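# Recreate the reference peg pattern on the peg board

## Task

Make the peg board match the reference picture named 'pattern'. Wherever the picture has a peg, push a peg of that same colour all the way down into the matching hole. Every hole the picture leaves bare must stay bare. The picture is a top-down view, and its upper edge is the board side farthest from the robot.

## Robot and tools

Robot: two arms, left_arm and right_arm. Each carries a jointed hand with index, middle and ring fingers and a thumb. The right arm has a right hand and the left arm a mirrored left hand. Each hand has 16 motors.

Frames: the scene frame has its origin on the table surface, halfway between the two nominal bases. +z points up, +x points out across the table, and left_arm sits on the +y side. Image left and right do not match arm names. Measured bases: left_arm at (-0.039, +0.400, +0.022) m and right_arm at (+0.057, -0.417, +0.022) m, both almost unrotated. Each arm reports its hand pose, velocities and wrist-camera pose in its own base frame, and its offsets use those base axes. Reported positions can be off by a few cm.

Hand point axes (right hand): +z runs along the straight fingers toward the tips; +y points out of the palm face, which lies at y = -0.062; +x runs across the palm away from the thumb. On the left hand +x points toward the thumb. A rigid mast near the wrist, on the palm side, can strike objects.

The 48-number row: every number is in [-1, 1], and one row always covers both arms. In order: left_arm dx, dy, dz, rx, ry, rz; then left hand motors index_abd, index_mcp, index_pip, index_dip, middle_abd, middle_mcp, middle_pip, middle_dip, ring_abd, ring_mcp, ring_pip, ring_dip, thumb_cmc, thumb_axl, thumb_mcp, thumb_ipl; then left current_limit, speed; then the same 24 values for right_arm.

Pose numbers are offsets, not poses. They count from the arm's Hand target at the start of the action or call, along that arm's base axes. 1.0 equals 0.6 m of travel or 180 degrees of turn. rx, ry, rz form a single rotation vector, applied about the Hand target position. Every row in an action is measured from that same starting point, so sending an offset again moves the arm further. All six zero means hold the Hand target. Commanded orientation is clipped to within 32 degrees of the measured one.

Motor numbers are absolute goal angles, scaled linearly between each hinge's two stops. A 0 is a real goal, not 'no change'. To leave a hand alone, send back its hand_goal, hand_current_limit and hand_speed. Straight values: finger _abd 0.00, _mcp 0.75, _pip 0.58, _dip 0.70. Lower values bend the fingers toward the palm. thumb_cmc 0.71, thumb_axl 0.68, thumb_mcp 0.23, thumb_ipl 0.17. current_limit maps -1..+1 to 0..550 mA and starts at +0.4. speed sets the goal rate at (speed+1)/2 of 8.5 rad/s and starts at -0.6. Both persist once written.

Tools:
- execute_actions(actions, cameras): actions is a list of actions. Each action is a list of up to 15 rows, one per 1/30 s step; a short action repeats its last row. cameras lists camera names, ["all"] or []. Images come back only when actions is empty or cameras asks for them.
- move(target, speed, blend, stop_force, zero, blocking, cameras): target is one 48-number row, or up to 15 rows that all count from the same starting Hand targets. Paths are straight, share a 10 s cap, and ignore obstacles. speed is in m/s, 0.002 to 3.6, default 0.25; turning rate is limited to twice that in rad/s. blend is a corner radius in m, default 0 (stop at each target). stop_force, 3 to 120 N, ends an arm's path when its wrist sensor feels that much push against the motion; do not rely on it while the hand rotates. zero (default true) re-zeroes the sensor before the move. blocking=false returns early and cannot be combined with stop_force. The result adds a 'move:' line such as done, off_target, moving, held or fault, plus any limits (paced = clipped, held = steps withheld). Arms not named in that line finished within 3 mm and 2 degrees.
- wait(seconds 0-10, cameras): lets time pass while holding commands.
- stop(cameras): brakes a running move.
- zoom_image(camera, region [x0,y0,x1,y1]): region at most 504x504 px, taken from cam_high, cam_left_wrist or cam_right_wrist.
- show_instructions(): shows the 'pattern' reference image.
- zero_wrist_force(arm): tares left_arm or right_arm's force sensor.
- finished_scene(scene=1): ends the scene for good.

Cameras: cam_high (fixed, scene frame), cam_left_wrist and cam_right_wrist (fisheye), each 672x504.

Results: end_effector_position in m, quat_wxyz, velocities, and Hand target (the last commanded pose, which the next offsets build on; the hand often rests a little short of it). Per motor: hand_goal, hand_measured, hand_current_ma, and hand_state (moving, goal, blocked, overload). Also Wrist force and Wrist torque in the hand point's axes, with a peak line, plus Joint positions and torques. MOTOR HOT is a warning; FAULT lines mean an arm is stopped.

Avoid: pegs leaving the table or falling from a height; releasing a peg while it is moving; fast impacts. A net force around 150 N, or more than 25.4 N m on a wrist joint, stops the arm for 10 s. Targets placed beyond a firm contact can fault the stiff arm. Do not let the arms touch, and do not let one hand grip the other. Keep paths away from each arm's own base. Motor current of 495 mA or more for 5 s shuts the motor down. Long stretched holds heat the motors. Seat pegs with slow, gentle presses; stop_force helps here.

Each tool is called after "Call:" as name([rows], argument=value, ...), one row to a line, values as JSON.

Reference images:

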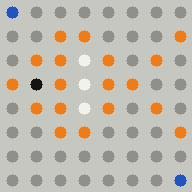

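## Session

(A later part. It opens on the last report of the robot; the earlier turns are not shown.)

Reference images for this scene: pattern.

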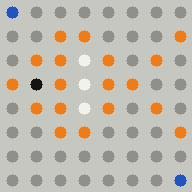

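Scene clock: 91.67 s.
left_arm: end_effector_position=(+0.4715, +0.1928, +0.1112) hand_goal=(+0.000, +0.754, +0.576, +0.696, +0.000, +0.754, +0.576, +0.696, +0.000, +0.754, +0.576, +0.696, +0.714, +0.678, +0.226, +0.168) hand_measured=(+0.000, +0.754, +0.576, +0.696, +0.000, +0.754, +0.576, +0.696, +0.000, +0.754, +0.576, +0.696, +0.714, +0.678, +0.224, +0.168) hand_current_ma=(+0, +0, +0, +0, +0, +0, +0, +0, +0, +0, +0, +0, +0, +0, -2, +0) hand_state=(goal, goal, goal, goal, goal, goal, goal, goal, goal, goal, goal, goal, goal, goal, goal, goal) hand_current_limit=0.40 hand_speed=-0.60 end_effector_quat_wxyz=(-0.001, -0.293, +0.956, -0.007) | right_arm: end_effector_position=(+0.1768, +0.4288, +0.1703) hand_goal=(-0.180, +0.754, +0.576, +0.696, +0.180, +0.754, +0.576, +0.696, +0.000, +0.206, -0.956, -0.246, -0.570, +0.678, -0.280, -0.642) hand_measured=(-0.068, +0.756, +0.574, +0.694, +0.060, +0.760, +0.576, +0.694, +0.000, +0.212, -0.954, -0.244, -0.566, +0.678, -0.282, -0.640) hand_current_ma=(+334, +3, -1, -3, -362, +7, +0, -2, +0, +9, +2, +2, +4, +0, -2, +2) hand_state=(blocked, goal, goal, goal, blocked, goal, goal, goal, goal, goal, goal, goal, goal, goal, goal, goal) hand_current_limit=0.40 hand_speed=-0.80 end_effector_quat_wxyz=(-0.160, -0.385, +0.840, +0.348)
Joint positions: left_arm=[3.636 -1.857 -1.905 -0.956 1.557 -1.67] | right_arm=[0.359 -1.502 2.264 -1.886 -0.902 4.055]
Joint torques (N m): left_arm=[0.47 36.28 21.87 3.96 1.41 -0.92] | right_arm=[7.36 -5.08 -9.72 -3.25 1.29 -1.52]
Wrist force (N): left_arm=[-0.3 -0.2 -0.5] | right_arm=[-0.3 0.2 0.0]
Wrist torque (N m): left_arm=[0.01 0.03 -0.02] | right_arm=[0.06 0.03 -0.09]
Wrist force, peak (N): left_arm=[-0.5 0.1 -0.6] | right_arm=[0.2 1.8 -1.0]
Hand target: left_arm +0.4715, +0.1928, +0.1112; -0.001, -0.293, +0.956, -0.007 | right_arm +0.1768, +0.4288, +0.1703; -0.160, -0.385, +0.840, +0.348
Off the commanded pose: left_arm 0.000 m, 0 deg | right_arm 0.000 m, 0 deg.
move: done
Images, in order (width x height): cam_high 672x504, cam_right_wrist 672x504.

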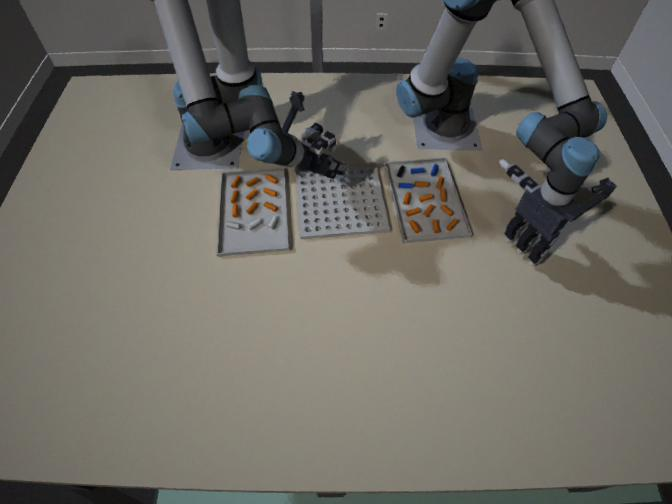

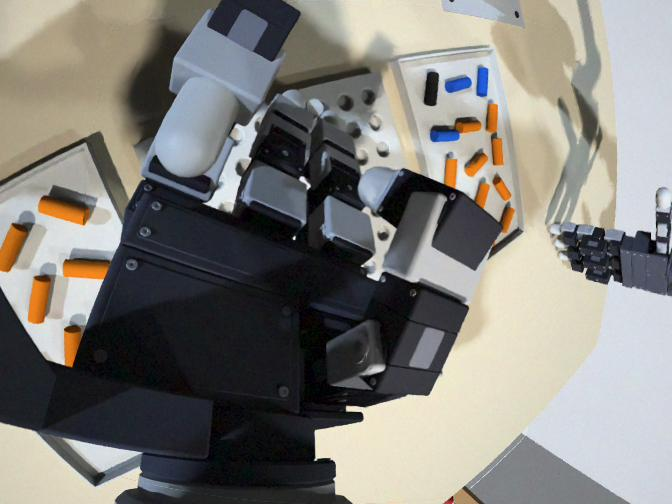

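Call:
move(target=[0,0,0,0,0,0, 0,0.754,0.576,0.696,0,0.754,0.576,0.696,0,0.754,0.576,0.696,0.714,0.678,0.226,0.168,0.4,-0.6, 0,0,-0.0163,0,0,0, -0.18,0.754,0.576,0.696,0.18,0.754,0.576,0.696,0,0.205,-0.956,-0.246,-0.571,0.678,-0.281,-0.643,0.4,-0.8], speed=0.03, cameras=["cam_right_wrist"])

Call:
zoom_image(camera="cam_right_wrist", region=[260, 60, 400, 165])

Scene clock: 95.67 s.
left_arm: end_effector_position=(+0.4715, +0.1928, +0.1112) hand_goal=(+0.000, +0.754, +0.576, +0.696, +0.000, +0.754, +0.576, +0.696, +0.000, +0.754, +0.576, +0.696, +0.714, +0.678, +0.226, +0.168) hand_measured=(+0.000, +0.754, +0.576, +0.696, +0.000, +0.754, +0.576, +0.696, +0.000, +0.754, +0.576, +0.696, +0.714, +0.678, +0.224, +0.168) hand_current_ma=(+0, +0, +0, +0, +0, +0, +0, +0, +0, +0, +0, +0, +0, +0, -2, +0) hand_state=(goal, goal, goal, goal, goal, goal, goal, goal, goal, goal, goal, goal, goal, goal, goal, goal) hand_current_limit=0.40 hand_speed=-0.60 end_effector_quat_wxyz=(-0.001, -0.293, +0.956, -0.007) | right_arm: end_effector_position=(+0.1767, +0.4288, +0.1604) hand_goal=(-0.180, +0.754, +0.576, +0.696, +0.180, +0.754, +0.576, +0.696, +0.000, +0.206, -0.956, -0.246, -0.570, +0.678, -0.280, -0.642) hand_measured=(-0.068, +0.752, +0.574, +0.694, +0.060, +0.754, +0.574, +0.694, +0.000, +0.212, -0.954, -0.244, -0.566, +0.678, -0.282, -0.640) hand_current_ma=(+334, -2, -3, -3, -362, +0, -1, -2, +0, +9, +2, +2, +4, +0, -2, +2) hand_state=(blocked, goal, goal, goal, blocked, goal, goal, goal, goal, goal, goal, goal, goal, goal, goal, goal) hand_current_limit=0.40 hand_speed=-0.80 end_effector_quat_wxyz=(-0.160, -0.385, +0.840, +0.348)
Joint positions: left_arm=[3.636 -1.857 -1.905 -0.956 1.557 -1.67] | right_arm=[0.359 -1.481 2.275 -1.918 -0.902 4.055]
Joint torques (N m): left_arm=[-0.39 37.26 22.78 4.1 1.61 -0.9] | right_arm=[6.17 -32.89 -21 -0.14 0.41 -0.74]
Wrist force (N): left_arm=[-0.1 -0.1 -0.5] | right_arm=[-0.1 1.4 -0.9]
Wrist torque (N m): left_arm=[0.04 0.00 -0.01] | right_arm=[0.06 0.05 -0.07]
Wrist force, peak (N): left_arm=[0.0 -0.2 -0.8] | right_arm=[0.0 1.5 -1.1]
Hand target: left_arm +0.4715, +0.1928, +0.1112; -0.001, -0.293, +0.956, -0.007 | right_arm +0.1768, +0.4288, +0.1606; -0.160, -0.385, +0.840, +0.348
Off the commanded pose: left_arm 0.000 m, 0 deg | right_arm 0.000 m, 0 deg.
move: done
Images, in order (width x height): cam_right_wrist 672x504.

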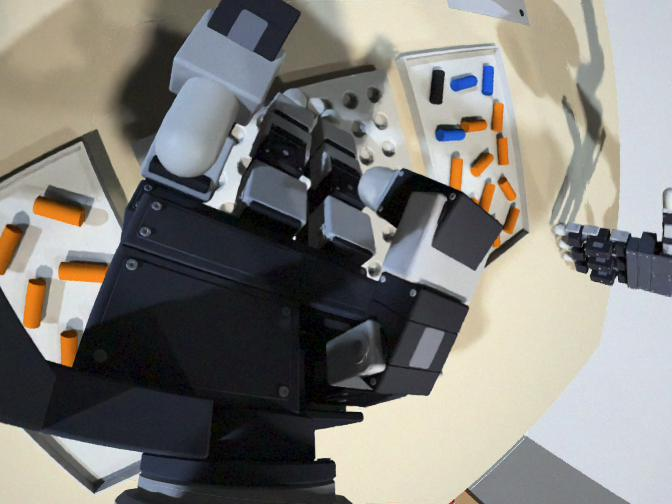

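Scaled by 3.600 from the camera's 672x504 image, which has a finer 960x720 frame.

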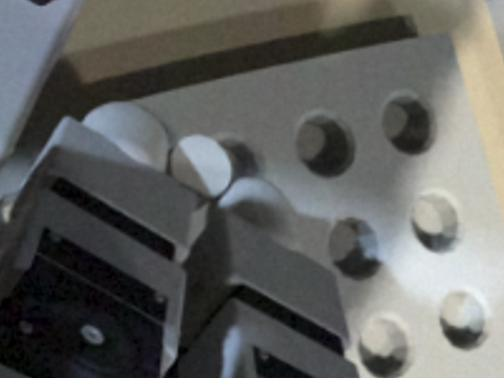

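Call:
move(target=[0,0,0,0,0,0, 0,0.754,0.576,0.696,0,0.754,0.576,0.696,0,0.754,0.576,0.696,0.714,0.678,0.226,0.168,0.4,-0.6, -0.00109,-0.00126,0,0,0,0, -0.18,0.754,0.576,0.696,0.18,0.754,0.576,0.696,0,0.205,-0.956,-0.246,-0.571,0.678,-0.281,-0.643,0.4,-0.8], speed=0.02)

Call:
move(target=[0,0,0,0,0,0, 0,0.754,0.576,0.696,0,0.754,0.576,0.696,0,0.754,0.576,0.696,0.714,0.678,0.226,0.168,0.4,-0.6, -0.00109,-0.00126,0,0,0,0, -0.18,0.754,0.576,0.696,0.18,0.754,0.576,0.696,0,0.205,-0.956,-0.246,-0.571,0.678,-0.281,-0.643,0.4,-0.8], speed=0.02)

Call:
move(target=[0,0,0,0,0,0, 0,0.754,0.576,0.696,0,0.754,0.576,0.696,0,0.754,0.576,0.696,0.714,0.678,0.226,0.168,0.4,-0.6, 0.00327,0.00378,0,0,0,0, -0.18,0.754,0.576,0.696,0.18,0.754,0.576,0.696,0,0.205,-0.956,-0.246,-0.571,0.678,-0.281,-0.643,0.4,-0.8], speed=0.02)

Call:
move(target=[0,0,0,0,0,0, 0,0.754,0.576,0.696,0,0.754,0.576,0.696,0,0.754,0.576,0.696,0.714,0.678,0.226,0.168,0.4,-0.6, 0.00109,0.00126,0,0,0,0, -0.18,0.754,0.576,0.696,0.18,0.754,0.576,0.696,0,0.205,-0.956,-0.246,-0.571,0.678,-0.281,-0.643,0.4,-0.8], speed=0.02, cameras=["cam_right_wrist"])

Call:
zoom_image(camera="cam_right_wrist", region=[260, 60, 400, 165])

Scene clock: 97.50 s.
left_arm: end_effector_position=(+0.4715, +0.1928, +0.1112) hand_goal=(+0.000, +0.754, +0.576, +0.696, +0.000, +0.754, +0.576, +0.696, +0.000, +0.754, +0.576, +0.696, +0.714, +0.678, +0.226, +0.168) hand_measured=(+0.000, +0.754, +0.576, +0.696, +0.000, +0.754, +0.576, +0.696, +0.000, +0.754, +0.576, +0.696, +0.714, +0.678, +0.224, +0.168) hand_current_ma=(+0, +0, +0, +0, +0, +0, +0, +0, +0, +0, +0, +0, +0, +0, -2, +0) hand_state=(goal, goal, goal, goal, goal, goal, goal, goal, goal, goal, goal, goal, goal, goal, goal, goal) hand_current_limit=0.40 hand_speed=-0.60 end_effector_quat_wxyz=(-0.001, -0.293, +0.956, -0.007) | right_arm: end_effector_position=(+0.1761, +0.4281, +0.1606) hand_goal=(-0.180, +0.754, +0.576, +0.696, +0.180, +0.754, +0.576, +0.696, +0.000, +0.206, -0.956, -0.246, -0.570, +0.678, -0.280, -0.642) hand_measured=(-0.068, +0.752, +0.574, +0.694, +0.060, +0.758, +0.574, +0.694, +0.000, +0.212, -0.954, -0.244, -0.566, +0.678, -0.282, -0.640) hand_current_ma=(+334, -1, -3, -3, -362, +4, -1, -2, +0, +9, +2, +2, +4, +0, -2, +2) hand_state=(blocked, goal, goal, goal, blocked, goal, goal, goal, goal, goal, goal, goal, goal, goal, goal, goal) hand_current_limit=0.40 hand_speed=-0.80 end_effector_quat_wxyz=(-0.160, -0.385, +0.840, +0.348)
Joint positions: left_arm=[3.636 -1.857 -1.905 -0.956 1.557 -1.67] | right_arm=[0.358 -1.483 2.278 -1.917 -0.903 4.054]
Joint torques (N m): left_arm=[0.38 35.79 22.22 3.84 1.4 -0.73] | right_arm=[-11.5 -30.69 -12.4 -0.03 -0.43 -1.33]
Wrist force (N): left_arm=[-0.3 -0.1 -0.5] | right_arm=[-0.2 0.9 -0.5]
Wrist torque (N m): left_arm=[0.03 0.02 -0.03] | right_arm=[0.07 0.02 0.00]
Wrist force, peak (N): left_arm=[-0.7 -0.1 -0.4] | right_arm=[-0.1 1.4 -0.9]
Hand target: left_arm +0.4715, +0.1928, +0.1112; -0.001, -0.293, +0.956, -0.007 | right_arm +0.1761, +0.4281, +0.1606; -0.160, -0.385, +0.840, +0.348
Off the commanded pose: left_arm 0.000 m, 0 deg | right_arm 0.000 m, 0 deg.
move: done

Scene clock: 98.20 s.
left_arm: end_effector_position=(+0.4715, +0.1928, +0.1112) hand_goal=(+0.000, +0.754, +0.576, +0.696, +0.000, +0.754, +0.576, +0.696, +0.000, +0.754, +0.576, +0.696, +0.714, +0.678, +0.226, +0.168) hand_measured=(+0.000, +0.754, +0.576, +0.696, +0.000, +0.754, +0.576, +0.696, +0.000, +0.754, +0.576, +0.696, +0.714, +0.678, +0.224, +0.168) hand_current_ma=(+0, +0, +0, +0, +0, +0, +0, +0, +0, +0, +0, +0, +0, +0, -2, +0) hand_state=(goal, goal, goal, goal, goal, goal, goal, goal, goal, goal, goal, goal, goal, goal, goal, goal) hand_current_limit=0.40 hand_speed=-0.60 end_effector_quat_wxyz=(-0.001, -0.293, +0.956, -0.007) | right_arm: end_effector_position=(+0.1755, +0.4273, +0.1606) hand_goal=(-0.180, +0.754, +0.576, +0.696, +0.180, +0.754, +0.576, +0.696, +0.000, +0.206, -0.956, -0.246, -0.570, +0.678, -0.280, -0.642) hand_measured=(-0.068, +0.752, +0.574, +0.694, +0.060, +0.760, +0.576, +0.694, +0.000, +0.212, -0.954, -0.244, -0.566, +0.678, -0.282, -0.640) hand_current_ma=(+334, -1, -3, -3, -362, +8, +0, -2, +0, +9, +2, +2, +4, +0, -2, +2) hand_state=(blocked, goal, goal, goal, blocked, goal, goal, goal, goal, goal, goal, goal, goal, goal, goal, goal) hand_current_limit=0.40 hand_speed=-0.80 end_effector_quat_wxyz=(-0.160, -0.385, +0.840, +0.348)
Joint positions: left_arm=[3.636 -1.857 -1.905 -0.956 1.557 -1.67] | right_arm=[0.357 -1.486 2.28 -1.916 -0.903 4.053]
Joint torques (N m): left_arm=[-0.24 36.65 21.71 3.96 1.41 -0.99] | right_arm=[-10.49 -32.06 -12.06 0.06 -0.55 -1.25]
Wrist force (N): left_arm=[-0.2 -0.1 -0.4] | right_arm=[-0.5 0.8 0.0]
Wrist torque (N m): left_arm=[0.02 0.02 -0.01] | right_arm=[0.04 0.01 -0.02]
Wrist force, peak (N): left_arm=[-0.1 0.0 -0.7] | right_arm=[-0.2 1.3 -0.4]
Hand target: left_arm +0.4715, +0.1928, +0.1112; -0.001, -0.293, +0.956, -0.007 | right_arm +0.1755, +0.4273, +0.1606; -0.160, -0.385, +0.840, +0.348
Off the commanded pose: left_arm 0.000 m, 0 deg | right_arm 0.000 m, 0 deg.
move: done

Scene clock: 98.90 s.
left_arm: end_effector_position=(+0.4715, +0.1928, +0.1112) hand_goal=(+0.000, +0.754, +0.576, +0.696, +0.000, +0.754, +0.576, +0.696, +0.000, +0.754, +0.576, +0.696, +0.714, +0.678, +0.226, +0.168) hand_measured=(+0.000, +0.754, +0.576, +0.696, +0.000, +0.754, +0.576, +0.696, +0.000, +0.754, +0.576, +0.696, +0.714, +0.678, +0.224, +0.168) hand_current_ma=(+0, +0, +0, +0, +0, +0, +0, +0, +0, +0, +0, +0, +0, +0, -2, +0) hand_state=(goal, goal, goal, goal, goal, goal, goal, goal, goal, goal, goal, goal, goal, goal, goal, goal) hand_current_limit=0.40 hand_speed=-0.60 end_effector_quat_wxyz=(-0.001, -0.293, +0.956, -0.007) | right_arm: end_effector_position=(+0.1775, +0.4296, +0.1606) hand_goal=(-0.180, +0.754, +0.576, +0.696, +0.180, +0.754, +0.576, +0.696, +0.000, +0.206, -0.956, -0.246, -0.570, +0.678, -0.280, -0.642) hand_measured=(-0.068, +0.752, +0.574, +0.694, +0.060, +0.752, +0.574, +0.694, +0.000, +0.212, -0.954, -0.244, -0.566, +0.678, -0.282, -0.640) hand_current_ma=(+334, -1, -3, -3, -362, -2, -2, -2, +0, +9, +2, +2, +4, +0, -2, +2) hand_state=(blocked, goal, goal, goal, blocked, goal, goal, goal, goal, goal, goal, goal, goal, goal, goal, goal) hand_current_limit=0.40 hand_speed=-0.80 end_effector_quat_wxyz=(-0.160, -0.385, +0.840, +0.348)
Joint positions: left_arm=[3.636 -1.857 -1.905 -0.956 1.557 -1.67] | right_arm=[0.36 -1.479 2.273 -1.919 -0.901 4.057]
Joint torques (N m): left_arm=[-0.04 36.55 23.32 3.89 1.31 -1.02] | right_arm=[7.16 -14.56 -18.69 -2.78 2.61 0.97]
Wrist force (N): left_arm=[0.1 0.2 -0.4] | right_arm=[0.0 0.9 -0.5]
Wrist torque (N m): left_arm=[0.07 -0.02 0.00] | right_arm=[0.05 0.07 -0.07]
Wrist force, peak (N): left_arm=[0.0 0.3 -0.6] | right_arm=[0.2 1.2 -1.1]
Hand target: left_arm +0.4715, +0.1928, +0.1112; -0.001, -0.293, +0.956, -0.007 | right_arm +0.1774, +0.4296, +0.1606; -0.160, -0.385, +0.840, +0.348
Off the commanded pose: left_arm 0.000 m, 0 deg | right_arm 0.000 m, 0 deg.
move: done

Scene clock: 99.60 s.
left_arm: end_effector_position=(+0.4715, +0.1928, +0.1112) hand_goal=(+0.000, +0.754, +0.576, +0.696, +0.000, +0.754, +0.576, +0.696, +0.000, +0.754, +0.576, +0.696, +0.714, +0.678, +0.226, +0.168) hand_measured=(+0.000, +0.754, +0.576, +0.696, +0.000, +0.754, +0.576, +0.696, +0.000, +0.754, +0.576, +0.696, +0.714, +0.678, +0.224, +0.168) hand_current_ma=(+0, +0, +0, +0, +0, +0, +0, +0, +0, +0, +0, +0, +0, +0, -2, +0) hand_state=(goal, goal, goal, goal, goal, goal, goal, goal, goal, goal, goal, goal, goal, goal, goal, goal) hand_current_limit=0.40 hand_speed=-0.60 end_effector_quat_wxyz=(-0.001, -0.293, +0.956, -0.007) | right_arm: end_effector_position=(+0.1781, +0.4304, +0.1606) hand_goal=(-0.180, +0.754, +0.576, +0.696, +0.180, +0.754, +0.576, +0.696, +0.000, +0.206, -0.956, -0.246, -0.570, +0.678, -0.280, -0.642) hand_measured=(-0.068, +0.752, +0.574, +0.694, +0.060, +0.750, +0.572, +0.694, +0.000, +0.212, -0.954, -0.244, -0.566, +0.678, -0.282, -0.640) hand_current_ma=(+334, -1, -3, -3, -362, -5, -4, -2, +0, +9, +2, +2, +4, +0, -2, +2) hand_state=(blocked, goal, goal, goal, blocked, goal, goal, goal, goal, goal, goal, goal, goal, goal, goal, goal) hand_current_limit=0.40 hand_speed=-0.80 end_effector_quat_wxyz=(-0.160, -0.385, +0.840, +0.348)
Joint positions: left_arm=[3.636 -1.857 -1.905 -0.956 1.557 -1.67] | right_arm=[0.362 -1.476 2.27 -1.92 -0.901 4.058]
Joint torques (N m): left_arm=[0.3 36.1 22.32 4.21 1.57 -0.75] | right_arm=[10.47 -9.66 -23.54 -3 2.72 1.23]
Wrist force (N): left_arm=[-0.3 -0.2 -0.5] | right_arm=[0.1 1.1 -0.9]
Wrist torque (N m): left_arm=[0.01 0.02 -0.02] | right_arm=[0.07 0.07 -0.06]
Wrist force, peak (N): left_arm=[-0.3 0.0 -0.5] | right_arm=[0.3 1.5 -1.1]
Hand target: left_arm +0.4715, +0.1928, +0.1112; -0.001, -0.293, +0.956, -0.007 | right_arm +0.1781, +0.4303, +0.1606; -0.160, -0.385, +0.840, +0.348
Off the commanded pose: left_arm 0.000 m, 0 deg | right_arm 0.000 m, 0 deg.
move: done
Images, in order (width x height): cam_right_wrist 672x504.

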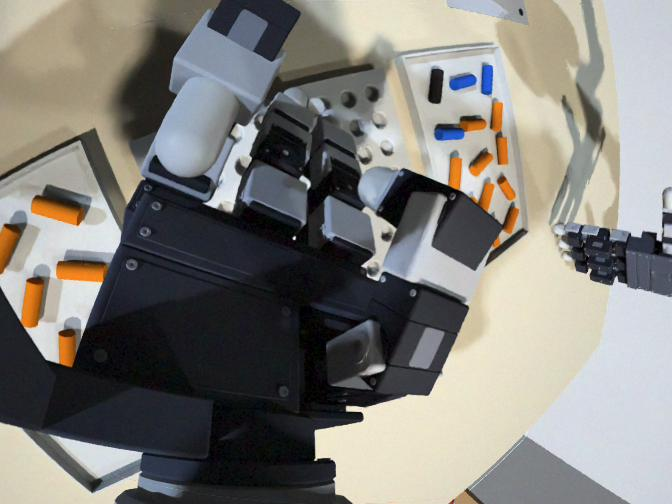

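Scaled by 3.600 from the camera's 672x504 image, which has a finer 960x720 frame.

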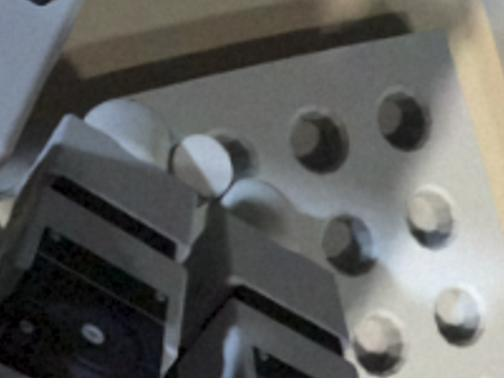

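Call:
move([
  [0,0,0,0,0,0, 0,0.754,0.576,0.696,0,0.754,0.576,0.696,0,0.754,0.576,0.696,0.714,0.678,0.226,0.168,0.4,-0.6, -0.00189,0.00164,0,0,0,0, -0.18,0.754,0.576,0.696,0.18,0.754,0.576,0.696,0,0.205,-0.956,-0.246,-0.571,0.678,-0.281,-0.643,0.4,-0.8],
  [0,0,0,0,0,0, 0,0.754,0.576,0.696,0,0.754,0.576,0.696,0,0.754,0.576,0.696,0.714,0.678,0.226,0.168,0.4,-0.6, -0.00625,-0.0034,0,0,0,0, -0.18,0.754,0.576,0.696,0.18,0.754,0.576,0.696,0,0.205,-0.956,-0.246,-0.571,0.678,-0.281,-0.643,0.4,-0.8],
], speed=0.006, cameras=["cam_right_wrist"])

Call:
zoom_image(camera="cam_right_wrist", region=[260, 60, 400, 165])

Scene clock: 101.83 s.
left_arm: end_effector_position=(+0.4715, +0.1928, +0.1112) hand_goal=(+0.000, +0.754, +0.576, +0.696, +0.000, +0.754, +0.576, +0.696, +0.000, +0.754, +0.576, +0.696, +0.714, +0.678, +0.226, +0.168) hand_measured=(+0.000, +0.754, +0.576, +0.696, +0.000, +0.754, +0.576, +0.696, +0.000, +0.754, +0.576, +0.696, +0.714, +0.678, +0.224, +0.168) hand_current_ma=(+0, +0, +0, +0, +0, +0, +0, +0, +0, +0, +0, +0, +0, +0, -2, +0) hand_state=(goal, goal, goal, goal, goal, goal, goal, goal, goal, goal, goal, goal, goal, goal, goal, goal) hand_current_limit=0.40 hand_speed=-0.60 end_effector_quat_wxyz=(-0.001, -0.293, +0.956, -0.007) | right_arm: end_effector_position=(+0.1743, +0.4283, +0.1606) hand_goal=(-0.180, +0.754, +0.576, +0.696, +0.180, +0.754, +0.576, +0.696, +0.000, +0.206, -0.956, -0.246, -0.570, +0.678, -0.280, -0.642) hand_measured=(-0.068, +0.754, +0.574, +0.694, +0.060, +0.760, +0.576, +0.694, +0.000, +0.212, -0.954, -0.244, -0.566, +0.678, -0.282, -0.640) hand_current_ma=(+334, -1, -3, -3, -362, +8, +0, -2, +0, +9, +2, +2, +4, +0, -2, +2) hand_state=(blocked, goal, goal, goal, blocked, goal, goal, goal, goal, goal, goal, goal, goal, goal, goal, goal) hand_current_limit=0.40 hand_speed=-0.80 end_effector_quat_wxyz=(-0.160, -0.385, +0.840, +0.348)
Joint positions: left_arm=[3.636 -1.857 -1.905 -0.956 1.557 -1.67] | right_arm=[0.36 -1.486 2.281 -1.919 -0.902 4.056]
Joint torques (N m): left_arm=[-0.14 37.27 22.66 3.99 1.43 -0.93] | right_arm=[-8.14 -26.24 -16.29 -0.21 -0.36 -1.02]
Wrist force (N): left_arm=[-0.2 0.0 -0.3] | right_arm=[-0.4 0.6 -0.4]
Wrist torque (N m): left_arm=[0.04 0.02 -0.02] | right_arm=[0.06 0.04 -0.02]
Wrist force, peak (N): left_arm=[-0.1 -0.3 -0.8] | right_arm=[-0.2 1.5 -1.0]
Hand target: left_arm +0.4715, +0.1928, +0.1112; -0.001, -0.293, +0.956, -0.007 | right_arm +0.1743, +0.4283, +0.1606; -0.160, -0.385, +0.840, +0.348
Off the commanded pose: left_arm 0.000 m, 0 deg | right_arm 0.000 m, 0 deg.
move: done
Images, in order (width x height): cam_right_wrist 672x504.

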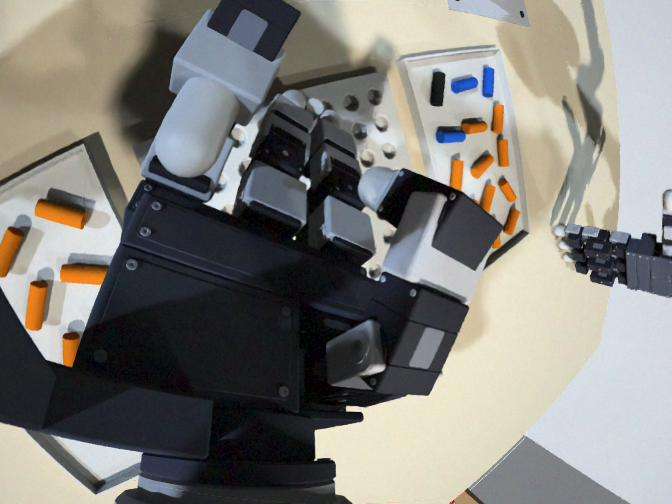

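Scaled by 3.600 from the camera's 672x504 image, which has a finer 960x720 frame.

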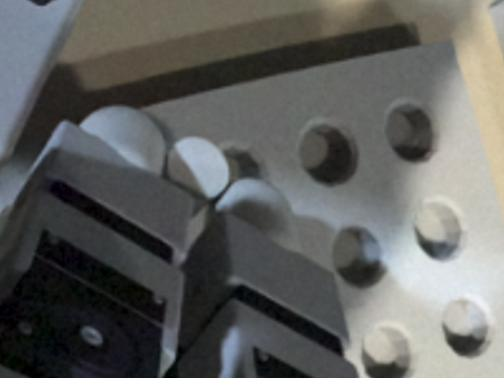

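Call:
move([
  [0,0,0,0,0,0, 0,0.754,0.576,0.696,0,0.754,0.576,0.696,0,0.754,0.576,0.696,0.714,0.678,0.226,0.168,0.4,-0.6, 0.00378,-0.00327,0,0,0,0, -0.18,0.754,0.576,0.696,0.18,0.754,0.576,0.696,0,0.205,-0.956,-0.246,-0.571,0.678,-0.281,-0.643,0.4,-0.8],
  [0,0,0,0,0,0, 0,0.754,0.576,0.696,0,0.754,0.576,0.696,0,0.754,0.576,0.696,0.714,0.678,0.226,0.168,0.4,-0.6, 0.00814,0.00177,0,0,0,0, -0.18,0.754,0.576,0.696,0.18,0.754,0.576,0.696,0,0.205,-0.956,-0.246,-0.571,0.678,-0.281,-0.643,0.4,-0.8],
], speed=0.006)

Call:
move(target=[0,0,0,0,0,0, 0,0.754,0.576,0.696,0,0.754,0.576,0.696,0,0.754,0.576,0.696,0.714,0.678,0.226,0.168,0.4,-0.6, 0,0,-0.004,0,0,0, -0.18,0.754,0.576,0.696,0.18,0.754,0.576,0.696,0,0.205,-0.956,-0.246,-0.571,0.678,-0.281,-0.643,0.4,-0.8], speed=0.02, cameras=["cam_right_wrist"])

Call:
zoom_image(camera="cam_right_wrist", region=[260, 60, 400, 165])

Scene clock: 106.60 s.
left_arm: end_effector_position=(+0.4715, +0.1928, +0.1112) hand_goal=(+0.000, +0.754, +0.576, +0.696, +0.000, +0.754, +0.576, +0.696, +0.000, +0.754, +0.576, +0.696, +0.714, +0.678, +0.226, +0.168) hand_measured=(+0.000, +0.754, +0.576, +0.696, +0.000, +0.754, +0.576, +0.696, +0.000, +0.754, +0.576, +0.696, +0.714, +0.678, +0.224, +0.168) hand_current_ma=(+0, +0, +0, +0, +0, +0, +0, +0, +0, +0, +0, +0, +0, +0, -2, +0) hand_state=(goal, goal, goal, goal, goal, goal, goal, goal, goal, goal, goal, goal, goal, goal, goal, goal) hand_current_limit=0.40 hand_speed=-0.60 end_effector_quat_wxyz=(-0.001, -0.293, +0.956, -0.007) | right_arm: end_effector_position=(+0.1793, +0.4294, +0.1606) hand_goal=(-0.180, +0.754, +0.576, +0.696, +0.180, +0.754, +0.576, +0.696, +0.000, +0.206, -0.956, -0.246, -0.570, +0.678, -0.280, -0.642) hand_measured=(-0.068, +0.754, +0.574, +0.694, +0.060, +0.750, +0.572, +0.694, +0.000, +0.212, -0.954, -0.244, -0.566, +0.678, -0.282, -0.640) hand_current_ma=(+334, +0, -3, -3, -362, -5, -4, -2, +0, +9, +2, +2, +4, +0, -2, +2) hand_state=(blocked, goal, goal, goal, blocked, goal, goal, goal, goal, goal, goal, goal, goal, goal, goal, goal) hand_current_limit=0.40 hand_speed=-0.80 end_effector_quat_wxyz=(-0.160, -0.385, +0.840, +0.348)
Joint positions: left_arm=[3.636 -1.857 -1.905 -0.956 1.557 -1.67] | right_arm=[0.358 -1.476 2.269 -1.916 -0.902 4.054]
Joint torques (N m): left_arm=[-0.06 38.41 22.07 4.18 1.47 -0.9] | right_arm=[8.24 -14.7 -19.76 -2.94 2.72 1.11]
Wrist force (N): left_arm=[0.1 0.0 -0.3] | right_arm=[0.0 1.1 -0.7]
Wrist torque (N m): left_arm=[0.04 -0.02 0.00] | right_arm=[0.07 0.09 -0.07]
Wrist force, peak (N): left_arm=[0.0 0.0 -0.8] | right_arm=[-0.3 1.5 -0.6]
Hand target: left_arm +0.4715, +0.1928, +0.1112; -0.001, -0.293, +0.956, -0.007 | right_arm +0.1792, +0.4294, +0.1606; -0.160, -0.385, +0.840, +0.348
Off the commanded pose: left_arm 0.000 m, 0 deg | right_arm 0.000 m, 0 deg.
move: done

Scene clock: 107.30 s.
left_arm: end_effector_position=(+0.4715, +0.1928, +0.1112) hand_goal=(+0.000, +0.754, +0.576, +0.696, +0.000, +0.754, +0.576, +0.696, +0.000, +0.754, +0.576, +0.696, +0.714, +0.678, +0.226, +0.168) hand_measured=(+0.000, +0.754, +0.576, +0.696, +0.000, +0.754, +0.576, +0.696, +0.000, +0.754, +0.576, +0.696, +0.714, +0.678, +0.224, +0.168) hand_current_ma=(+0, +0, +0, +0, +0, +0, +0, +0, +0, +0, +0, +0, +0, +0, -2, +0) hand_state=(goal, goal, goal, goal, goal, goal, goal, goal, goal, goal, goal, goal, goal, goal, goal, goal) hand_current_limit=0.40 hand_speed=-0.60 end_effector_quat_wxyz=(-0.001, -0.293, +0.956, -0.007) | right_arm: end_effector_position=(+0.1792, +0.4294, +0.1581) hand_goal=(-0.180, +0.754, +0.576, +0.696, +0.180, +0.754, +0.576, +0.696, +0.000, +0.206, -0.956, -0.246, -0.570, +0.678, -0.280, -0.642) hand_measured=(-0.068, +0.742, +0.566, +0.690, +0.060, +0.738, +0.566, +0.692, +0.000, +0.212, -0.954, -0.244, -0.566, +0.678, -0.282, -0.640) hand_current_ma=(+334, -24, -16, -7, -362, -35, -18, -7, +0, +9, +2, +2, +4, +0, -2, +2) hand_state=(blocked, goal, goal, goal, blocked, goal, goal, goal, goal, goal, goal, goal, goal, goal, goal, goal) hand_current_limit=0.40 hand_speed=-0.80 end_effector_quat_wxyz=(-0.160, -0.385, +0.840, +0.348)
Joint positions: left_arm=[3.636 -1.857 -1.905 -0.956 1.557 -1.67] | right_arm=[0.358 -1.471 2.272 -1.925 -0.902 4.054]
Joint torques (N m): left_arm=[-0.35 37.29 23.08 4.01 1.66 -0.93] | right_arm=[-5.27 -13.31 -11 -1.79 0.92 -0.63]
Wrist force (N): left_arm=[0.1 0.1 -0.6] | right_arm=[0.2 2.8 -1.9]
Wrist torque (N m): left_arm=[0.07 -0.03 0.01] | right_arm=[0.07 0.08 -0.05]
Wrist force, peak (N): left_arm=[-0.3 -0.4 -0.6] | right_arm=[0.2 3.0 -2.3]
Hand target: left_arm +0.4715, +0.1928, +0.1112; -0.001, -0.293, +0.956, -0.007 | right_arm +0.1792, +0.4294, +0.1582; -0.160, -0.385, +0.840, +0.348
Off the commanded pose: left_arm 0.000 m, 0 deg | right_arm 0.000 m, 0 deg.
move: done
Images, in order (width x height): cam_right_wrist 672x504.

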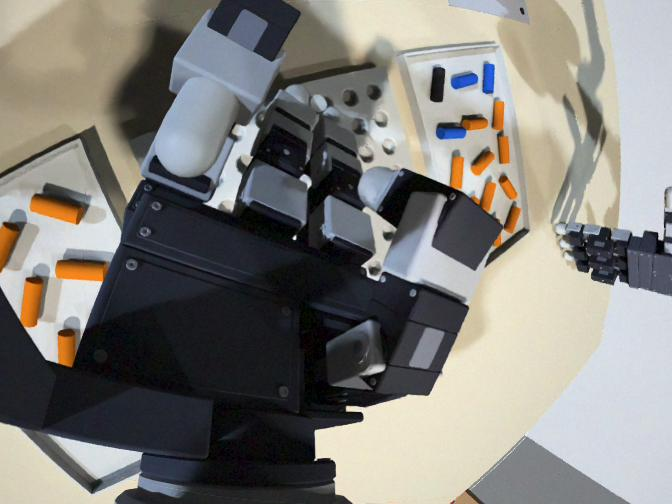

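Scaled by 3.600 from the camera's 672x504 image, which has a finer 960x720 frame.

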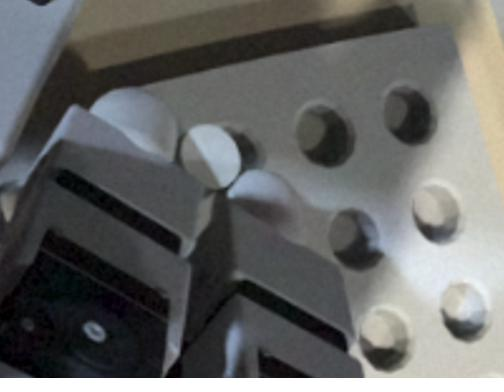

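Call:
move([
  [0,0,0,0,0,0, 0,0.754,0.576,0.696,0,0.754,0.576,0.696,0,0.754,0.576,0.696,0.714,0.678,0.226,0.168,0.4,-0.6, 0,0,0.01,0,0,0, -0.18,0.754,0.576,0.696,0.18,0.754,0.576,0.696,0,0.205,-0.956,-0.246,-0.571,0.678,-0.281,-0.643,0.4,-0.8],
  [0,0,0,0,0,0, 0,0.754,0.576,0.696,0,0.754,0.576,0.696,0,0.754,0.576,0.696,0.714,0.678,0.226,0.168,0.4,-0.6, -0.00767,-0.00517,0.01,0,0,0, -0.18,0.754,0.576,0.696,0.18,0.754,0.576,0.696,0,0.205,-0.956,-0.246,-0.571,0.678,-0.281,-0.643,0.4,-0.8],
  [0,0,0,0,0,0, 0,0.754,0.576,0.696,0,0.754,0.576,0.696,0,0.754,0.576,0.696,0.714,0.678,0.226,0.168,0.4,-0.6, -0.00767,-0.00517,0.003,0,0,0, -0.18,0.754,0.576,0.696,0.18,0.754,0.576,0.696,0,0.205,-0.956,-0.246,-0.571,0.678,-0.281,-0.643,0.4,-0.8],
], speed=0.02)

Call:
move(target=[0,0,0,0,0,0, 0,0.754,0.576,0.696,0,0.754,0.576,0.696,0,0.754,0.576,0.696,0.714,0.678,0.226,0.168,0.4,-0.6, -0.00164,-0.00189,0,0,0,0, -0.18,0.754,0.576,0.696,0.18,0.754,0.576,0.696,0,0.205,-0.956,-0.246,-0.571,0.678,-0.281,-0.643,0.4,-0.8], speed=0.01, cameras=["cam_right_wrist"])

Call:
zoom_image(camera="cam_right_wrist", region=[260, 60, 400, 165])

Scene clock: 113.70 s.
left_arm: end_effector_position=(+0.4715, +0.1928, +0.1112) hand_goal=(+0.000, +0.754, +0.576, +0.696, +0.000, +0.754, +0.576, +0.696, +0.000, +0.754, +0.576, +0.696, +0.714, +0.678, +0.226, +0.168) hand_measured=(+0.000, +0.754, +0.576, +0.696, +0.000, +0.754, +0.576, +0.696, +0.000, +0.754, +0.576, +0.696, +0.714, +0.678, +0.224, +0.168) hand_current_ma=(+0, +0, +0, +0, +0, +0, +0, +0, +0, +0, +0, +0, +0, +0, -2, +0) hand_state=(goal, goal, goal, goal, goal, goal, goal, goal, goal, goal, goal, goal, goal, goal, goal, goal) hand_current_limit=0.40 hand_speed=-0.60 end_effector_quat_wxyz=(-0.001, -0.293, +0.956, -0.007) | right_arm: end_effector_position=(+0.1746, +0.4262, +0.1598) hand_goal=(-0.180, +0.754, +0.576, +0.696, +0.180, +0.754, +0.576, +0.696, +0.000, +0.206, -0.956, -0.246, -0.570, +0.678, -0.280, -0.642) hand_measured=(-0.068, +0.752, +0.572, +0.694, +0.060, +0.752, +0.574, +0.694, +0.000, +0.212, -0.954, -0.244, -0.566, +0.678, -0.282, -0.640) hand_current_ma=(+334, -3, -4, -3, -362, -2, -3, -2, +0, +9, +2, +2, +4, +0, -2, +2) hand_state=(blocked, goal, goal, goal, blocked, goal, goal, goal, goal, goal, goal, goal, goal, goal, goal, goal) hand_current_limit=0.40 hand_speed=-0.80 end_effector_quat_wxyz=(-0.160, -0.384, +0.840, +0.348)
Joint positions: left_arm=[3.636 -1.857 -1.905 -0.956 1.557 -1.67] | right_arm=[0.355 -1.487 2.284 -1.917 -0.904 4.051]
Joint torques (N m): left_arm=[-0.45 37.23 20.5 4.06 1.59 -0.92] | right_arm=[3.77 -31.3 -22.51 0.07 1.06 0.94]
Wrist force (N): left_arm=[-0.1 0.0 -0.5] | right_arm=[-0.5 1.5 -0.9]
Wrist torque (N m): left_arm=[0.05 -0.01 -0.01] | right_arm=[0.04 -0.01 -0.02]
Wrist force, peak (N): left_arm=[-0.4 -0.1 -0.7] | right_arm=[0.1 3.1 -2.4]
Hand target: left_arm +0.4715, +0.1928, +0.1112; -0.001, -0.293, +0.956, -0.007 | right_arm +0.1746, +0.4263, +0.1600; -0.160, -0.385, +0.840, +0.348
Off the commanded pose: left_arm 0.000 m, 0 deg | right_arm 0.000 m, 0 deg.
move: done

Scene clock: 114.40 s.
left_arm: end_effector_position=(+0.4715, +0.1928, +0.1112) hand_goal=(+0.000, +0.754, +0.576, +0.696, +0.000, +0.754, +0.576, +0.696, +0.000, +0.754, +0.576, +0.696, +0.714, +0.678, +0.226, +0.168) hand_measured=(+0.000, +0.754, +0.576, +0.696, +0.000, +0.754, +0.576, +0.696, +0.000, +0.754, +0.576, +0.696, +0.714, +0.678, +0.224, +0.168) hand_current_ma=(+0, +0, +0, +0, +0, +0, +0, +0, +0, +0, +0, +0, +0, +0, -2, +0) hand_state=(goal, goal, goal, goal, goal, goal, goal, goal, goal, goal, goal, goal, goal, goal, goal, goal) hand_current_limit=0.40 hand_speed=-0.60 end_effector_quat_wxyz=(-0.001, -0.293, +0.956, -0.007) | right_arm: end_effector_position=(+0.1736, +0.4251, +0.1600) hand_goal=(-0.180, +0.754, +0.576, +0.696, +0.180, +0.754, +0.576, +0.696, +0.000, +0.206, -0.956, -0.246, -0.570, +0.678, -0.280, -0.642) hand_measured=(-0.068, +0.750, +0.572, +0.694, +0.060, +0.752, +0.574, +0.694, +0.000, +0.212, -0.954, -0.244, -0.566, +0.678, -0.282, -0.640) hand_current_ma=(+334, -7, -6, -3, -362, -1, -3, -2, +0, +9, +2, +2, +4, +0, -2, +2) hand_state=(blocked, goal, goal, goal, blocked, goal, goal, goal, goal, goal, goal, goal, goal, goal, goal, goal) hand_current_limit=0.40 hand_speed=-0.80 end_effector_quat_wxyz=(-0.160, -0.385, +0.840, +0.348)
Joint positions: left_arm=[3.636 -1.857 -1.905 -0.956 1.557 -1.67] | right_arm=[0.353 -1.491 2.287 -1.916 -0.905 4.049]
Joint torques (N m): left_arm=[-0.24 37.67 22.43 3.94 1.78 -0.98] | right_arm=[-10.55 -30 -12.13 0.08 -0.65 -1.2]
Wrist force (N): left_arm=[-0.2 -0.3 -0.4] | right_arm=[-0.7 1.4 -0.7]
Wrist torque (N m): left_arm=[0.00 0.02 -0.01] | right_arm=[0.08 0.00 -0.03]
Wrist force, peak (N): left_arm=[-0.2 0.1 -0.7] | right_arm=[-0.5 1.6 -1.0]
Hand target: left_arm +0.4715, +0.1928, +0.1112; -0.001, -0.293, +0.956, -0.007 | right_arm +0.1736, +0.4251, +0.1600; -0.160, -0.385, +0.840, +0.348
Off the commanded pose: left_arm 0.000 m, 0 deg | right_arm 0.000 m, 0 deg.
move: done
Images, in order (width x height): cam_right_wrist 672x504.

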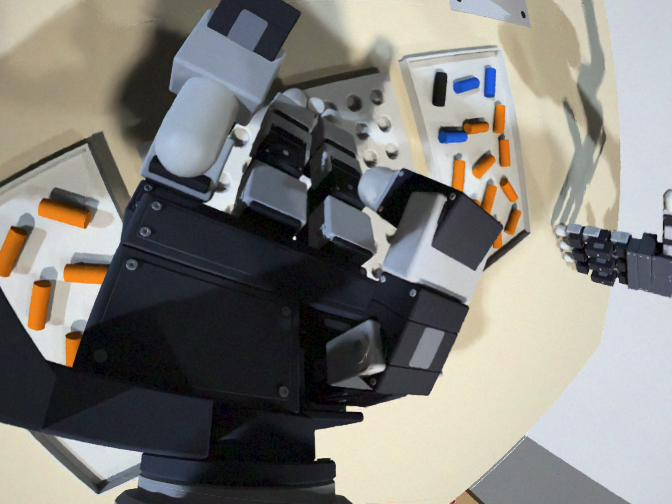

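Scaled by 3.600 from the camera's 672x504 image, which has a finer 960x720 frame.

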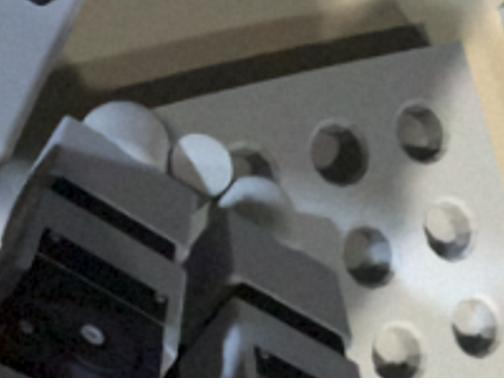

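Call:
move([
  [0,0,0,0,0,0, 0,0.754,0.576,0.696,0,0.754,0.576,0.696,0,0.754,0.576,0.696,0.714,0.678,0.226,0.168,0.4,-0.6, 0,0,0.15,0,0,0, -0.18,0.754,0.576,0.696,0.18,0.754,0.576,0.696,0,0.205,-0.956,-0.246,-0.571,0.678,-0.281,-0.643,0.4,-0.8],
  [0,0,0,0,0,0, 0,0.754,0.576,0.696,0,0.754,0.576,0.696,0,0.754,0.576,0.696,0.714,0.678,0.226,0.168,0.4,-0.6, 0.4107,-0.2918,0.2833,0,0,-0.7731, -0.18,0.754,0.576,0.696,0.18,0.754,0.576,0.696,0,0.205,-0.956,-0.246,-0.571,0.678,-0.281,-0.643,0.4,-0.8],
], speed=0.3, blend=[0.02,0], cameras=["cam_high","cam_right_wrist"])

Call:
zoom_image(camera="cam_high", region=[220, 160, 320, 260])

Scene clock: 120.30 s.
left_arm: end_effector_position=(+0.4715, +0.1928, +0.1112) hand_goal=(+0.000, +0.754, +0.576, +0.696, +0.000, +0.754, +0.576, +0.696, +0.000, +0.754, +0.576, +0.696, +0.714, +0.678, +0.226, +0.168) hand_measured=(+0.000, +0.754, +0.576, +0.696, +0.000, +0.754, +0.576, +0.696, +0.000, +0.754, +0.576, +0.696, +0.714, +0.678, +0.224, +0.168) hand_current_ma=(+0, +0, +0, +0, +0, +0, +0, +0, +0, +0, +0, +0, +0, +0, -2, +0) hand_state=(goal, goal, goal, goal, goal, goal, goal, goal, goal, goal, goal, goal, goal, goal, goal, goal) hand_current_limit=0.40 hand_speed=-0.60 end_effector_quat_wxyz=(-0.001, -0.293, +0.956, -0.007) | right_arm: end_effector_position=(+0.4204, +0.2493, +0.3300) hand_goal=(-0.180, +0.754, +0.576, +0.696, +0.180, +0.754, +0.576, +0.696, +0.000, +0.206, -0.956, -0.246, -0.570, +0.678, -0.280, -0.642) hand_measured=(-0.068, +0.758, +0.574, +0.694, +0.060, +0.760, +0.576, +0.694, +0.000, +0.212, -0.954, -0.244, -0.568, +0.678, -0.282, -0.640) hand_current_ma=(+334, +5, -1, -3, -362, +10, +0, -2, +0, +9, +2, +2, +3, +0, -3, +2) hand_state=(blocked, goal, goal, goal, blocked, goal, goal, goal, goal, goal, goal, goal, goal, goal, goal, goal) hand_current_limit=0.40 hand_speed=-0.80 end_effector_quat_wxyz=(+0.272, +0.540, +0.743, +0.286)
Joint positions: left_arm=[3.636 -1.857 -1.905 -0.956 1.557 -1.67] | right_arm=[0.373 -1.9 2.47 -2.944 -1.71 6.284]
Joint torques (N m): left_arm=[-0.3 38.32 22.93 4.09 1.98 -1.01] | right_arm=[8.47 1.33 -16.79 -2.81 -0.78 -1.62]
Wrist force (N): left_arm=[-0.2 -0.2 -0.4] | right_arm=[-0.4 0.5 0.1]
Wrist torque (N m): left_arm=[0.01 0.01 -0.01] | right_arm=[0.11 0.04 -0.07]
Wrist force, peak (N): left_arm=[-0.3 0.0 -0.8] | right_arm=[-0.5 2.7 -1.3]
Hand target: left_arm +0.4715, +0.1928, +0.1112; -0.001, -0.293, +0.956, -0.007 | right_arm +0.4201, +0.2501, +0.3299; +0.270, +0.653, +0.654, +0.271
Off the commanded pose: left_arm 0.000 m, 0 deg | right_arm 0.001 m, 17 deg.
joint sent to its limit (right arm) — joint 6 (wrist 3), upper limit. The joint targets are off in orientation, not in position.
move: off_target (right_arm)
Images, in order (width x height): cam_high 672x504, cam_right_wrist 672x504.

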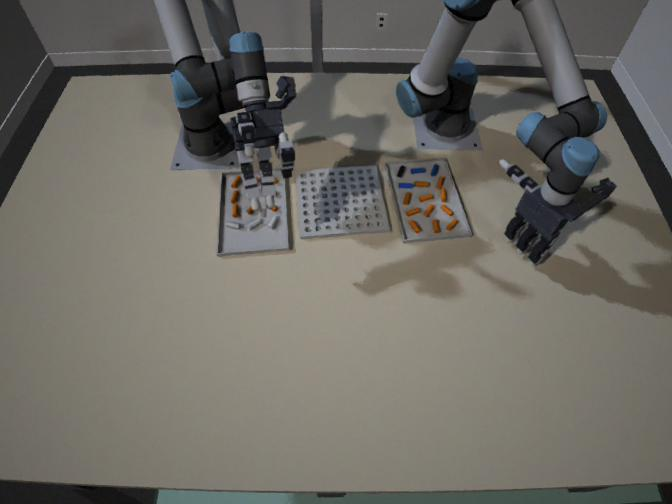

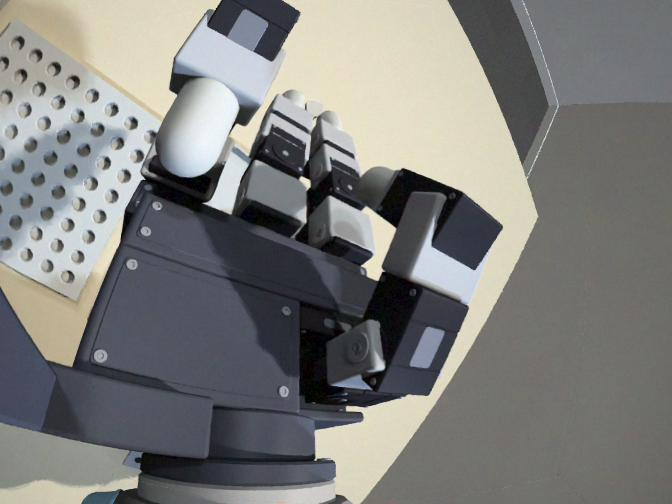

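Scaled by 5.040 from the camera's 672x504 image, which has a finer 960x720 frame.

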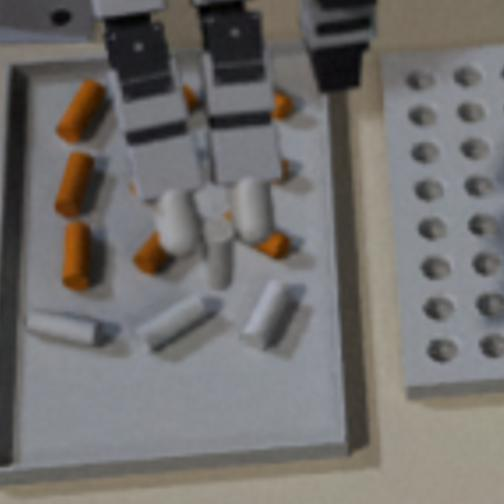

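Call:
zoom_image(camera="cam_high", region=[244, 188, 284, 222])

Scaled by 12.600 from the camera's 672x504 image, which has a finer 960x720 frame.

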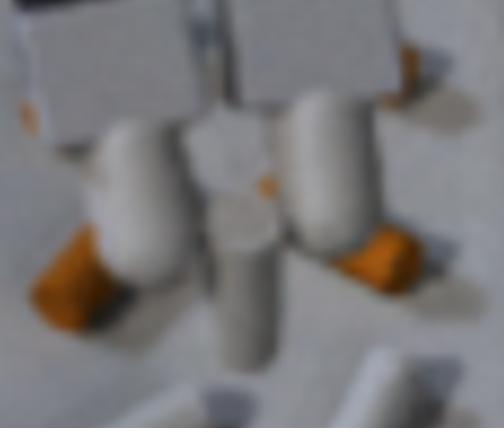

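Call:
move(target=[0,0,0,0,0,0, 0,0.754,0.576,0.696,0,0.754,0.576,0.696,0,0.754,0.576,0.696,0.714,0.678,0.226,0.168,0.4,-0.6, -0.1,0.05,-0.1,0,0,0.5, -0.18,0.754,0.576,0.696,0.18,0.754,0.576,0.696,0,0.205,-0.956,-0.246,-0.571,0.678,-0.281,-0.643,0.4,-0.8], speed=0.3, cameras=["cam_high","cam_right_wrist"])

Call:
zoom_image(camera="cam_high", region=[240, 150, 320, 210])

Scene clock: 124.37 s.
left_arm: end_effector_position=(+0.4715, +0.1928, +0.1112) hand_goal=(+0.000, +0.754, +0.576, +0.696, +0.000, +0.754, +0.576, +0.696, +0.000, +0.754, +0.576, +0.696, +0.714, +0.678, +0.226, +0.168) hand_measured=(+0.000, +0.754, +0.576, +0.696, +0.000, +0.754, +0.576, +0.696, +0.000, +0.754, +0.576, +0.696, +0.714, +0.678, +0.224, +0.168) hand_current_ma=(+0, +0, +0, +0, +0, +0, +0, +0, +0, +0, +0, +0, +0, +0, -2, +0) hand_state=(goal, goal, goal, goal, goal, goal, goal, goal, goal, goal, goal, goal, goal, goal, goal, goal) hand_current_limit=0.40 hand_speed=-0.60 end_effector_quat_wxyz=(-0.001, -0.293, +0.956, -0.007) | right_arm: end_effector_position=(+0.3600, +0.2801, +0.2699) hand_goal=(-0.180, +0.754, +0.576, +0.696, +0.180, +0.754, +0.576, +0.696, +0.000, +0.206, -0.956, -0.246, -0.570, +0.678, -0.280, -0.642) hand_measured=(-0.068, +0.758, +0.574, +0.694, +0.060, +0.760, +0.576, +0.694, +0.000, +0.212, -0.954, -0.244, -0.568, +0.678, -0.282, -0.640) hand_current_ma=(+334, +5, -1, -3, -362, +10, +0, -2, +0, +9, +2, +2, +3, +0, -3, +2) hand_state=(blocked, goal, goal, goal, blocked, goal, goal, goal, goal, goal, goal, goal, goal, goal, goal, goal) hand_current_limit=0.40 hand_speed=-0.80 end_effector_quat_wxyz=(-0.001, +0.000, +0.924, +0.382)
Joint positions: left_arm=[3.636 -1.857 -1.905 -0.956 1.557 -1.67] | right_arm=[-0.231 -1.893 2.344 -1.796 -0.812 4.391]
Joint torques (N m): left_arm=[0.35 38.55 21.72 3.96 2.11 -0.79] | right_arm=[-13.21 -13.65 -20.54 -1.33 3.34 -1.67]
Wrist force (N): left_arm=[-0.2 -0.4 -0.5] | right_arm=[-0.5 0.6 -0.1]
Wrist torque (N m): left_arm=[-0.01 0.01 -0.01] | right_arm=[0.11 0.05 -0.09]
Wrist force, peak (N): left_arm=[0.0 -0.1 -0.8] | right_arm=[-1.0 0.6 0.0]
Hand target: left_arm +0.4715, +0.1928, +0.1112; -0.001, -0.293, +0.956, -0.007 | right_arm +0.3601, +0.2801, +0.2699; -0.001, +0.000, +0.924, +0.382
Off the commanded pose: left_arm 0.000 m, 0 deg | right_arm 0.000 m, 0 deg.
move: done
Images, in order (width x height): cam_high 672x504, cam_right_wrist 672x504.

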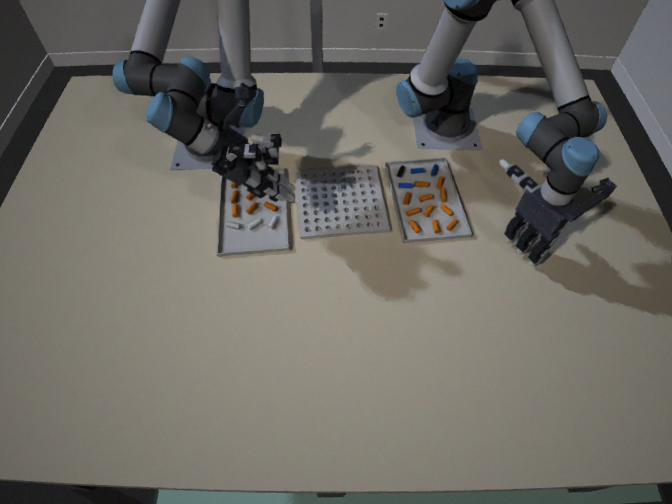

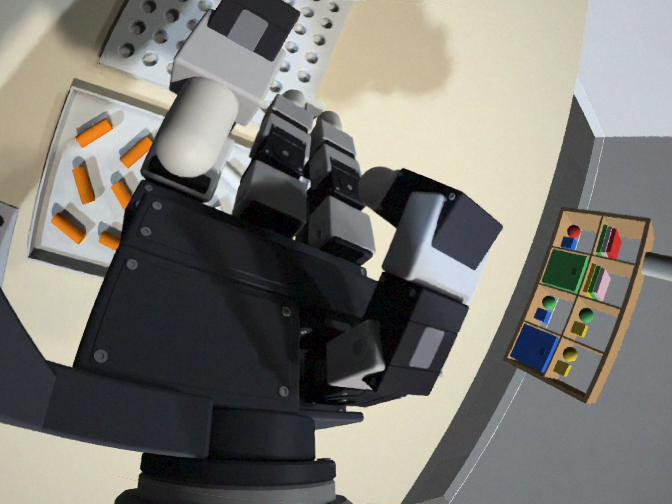

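Scaled by 6.300 from the camera's 672x504 image, which has a finer 960x720 frame.

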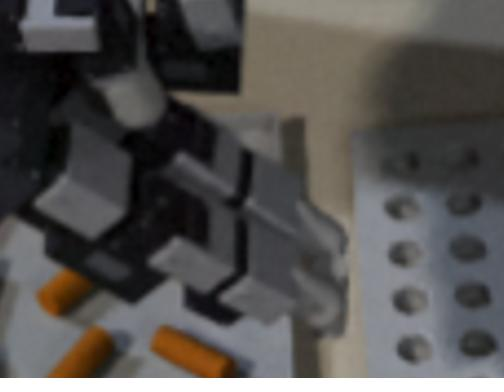

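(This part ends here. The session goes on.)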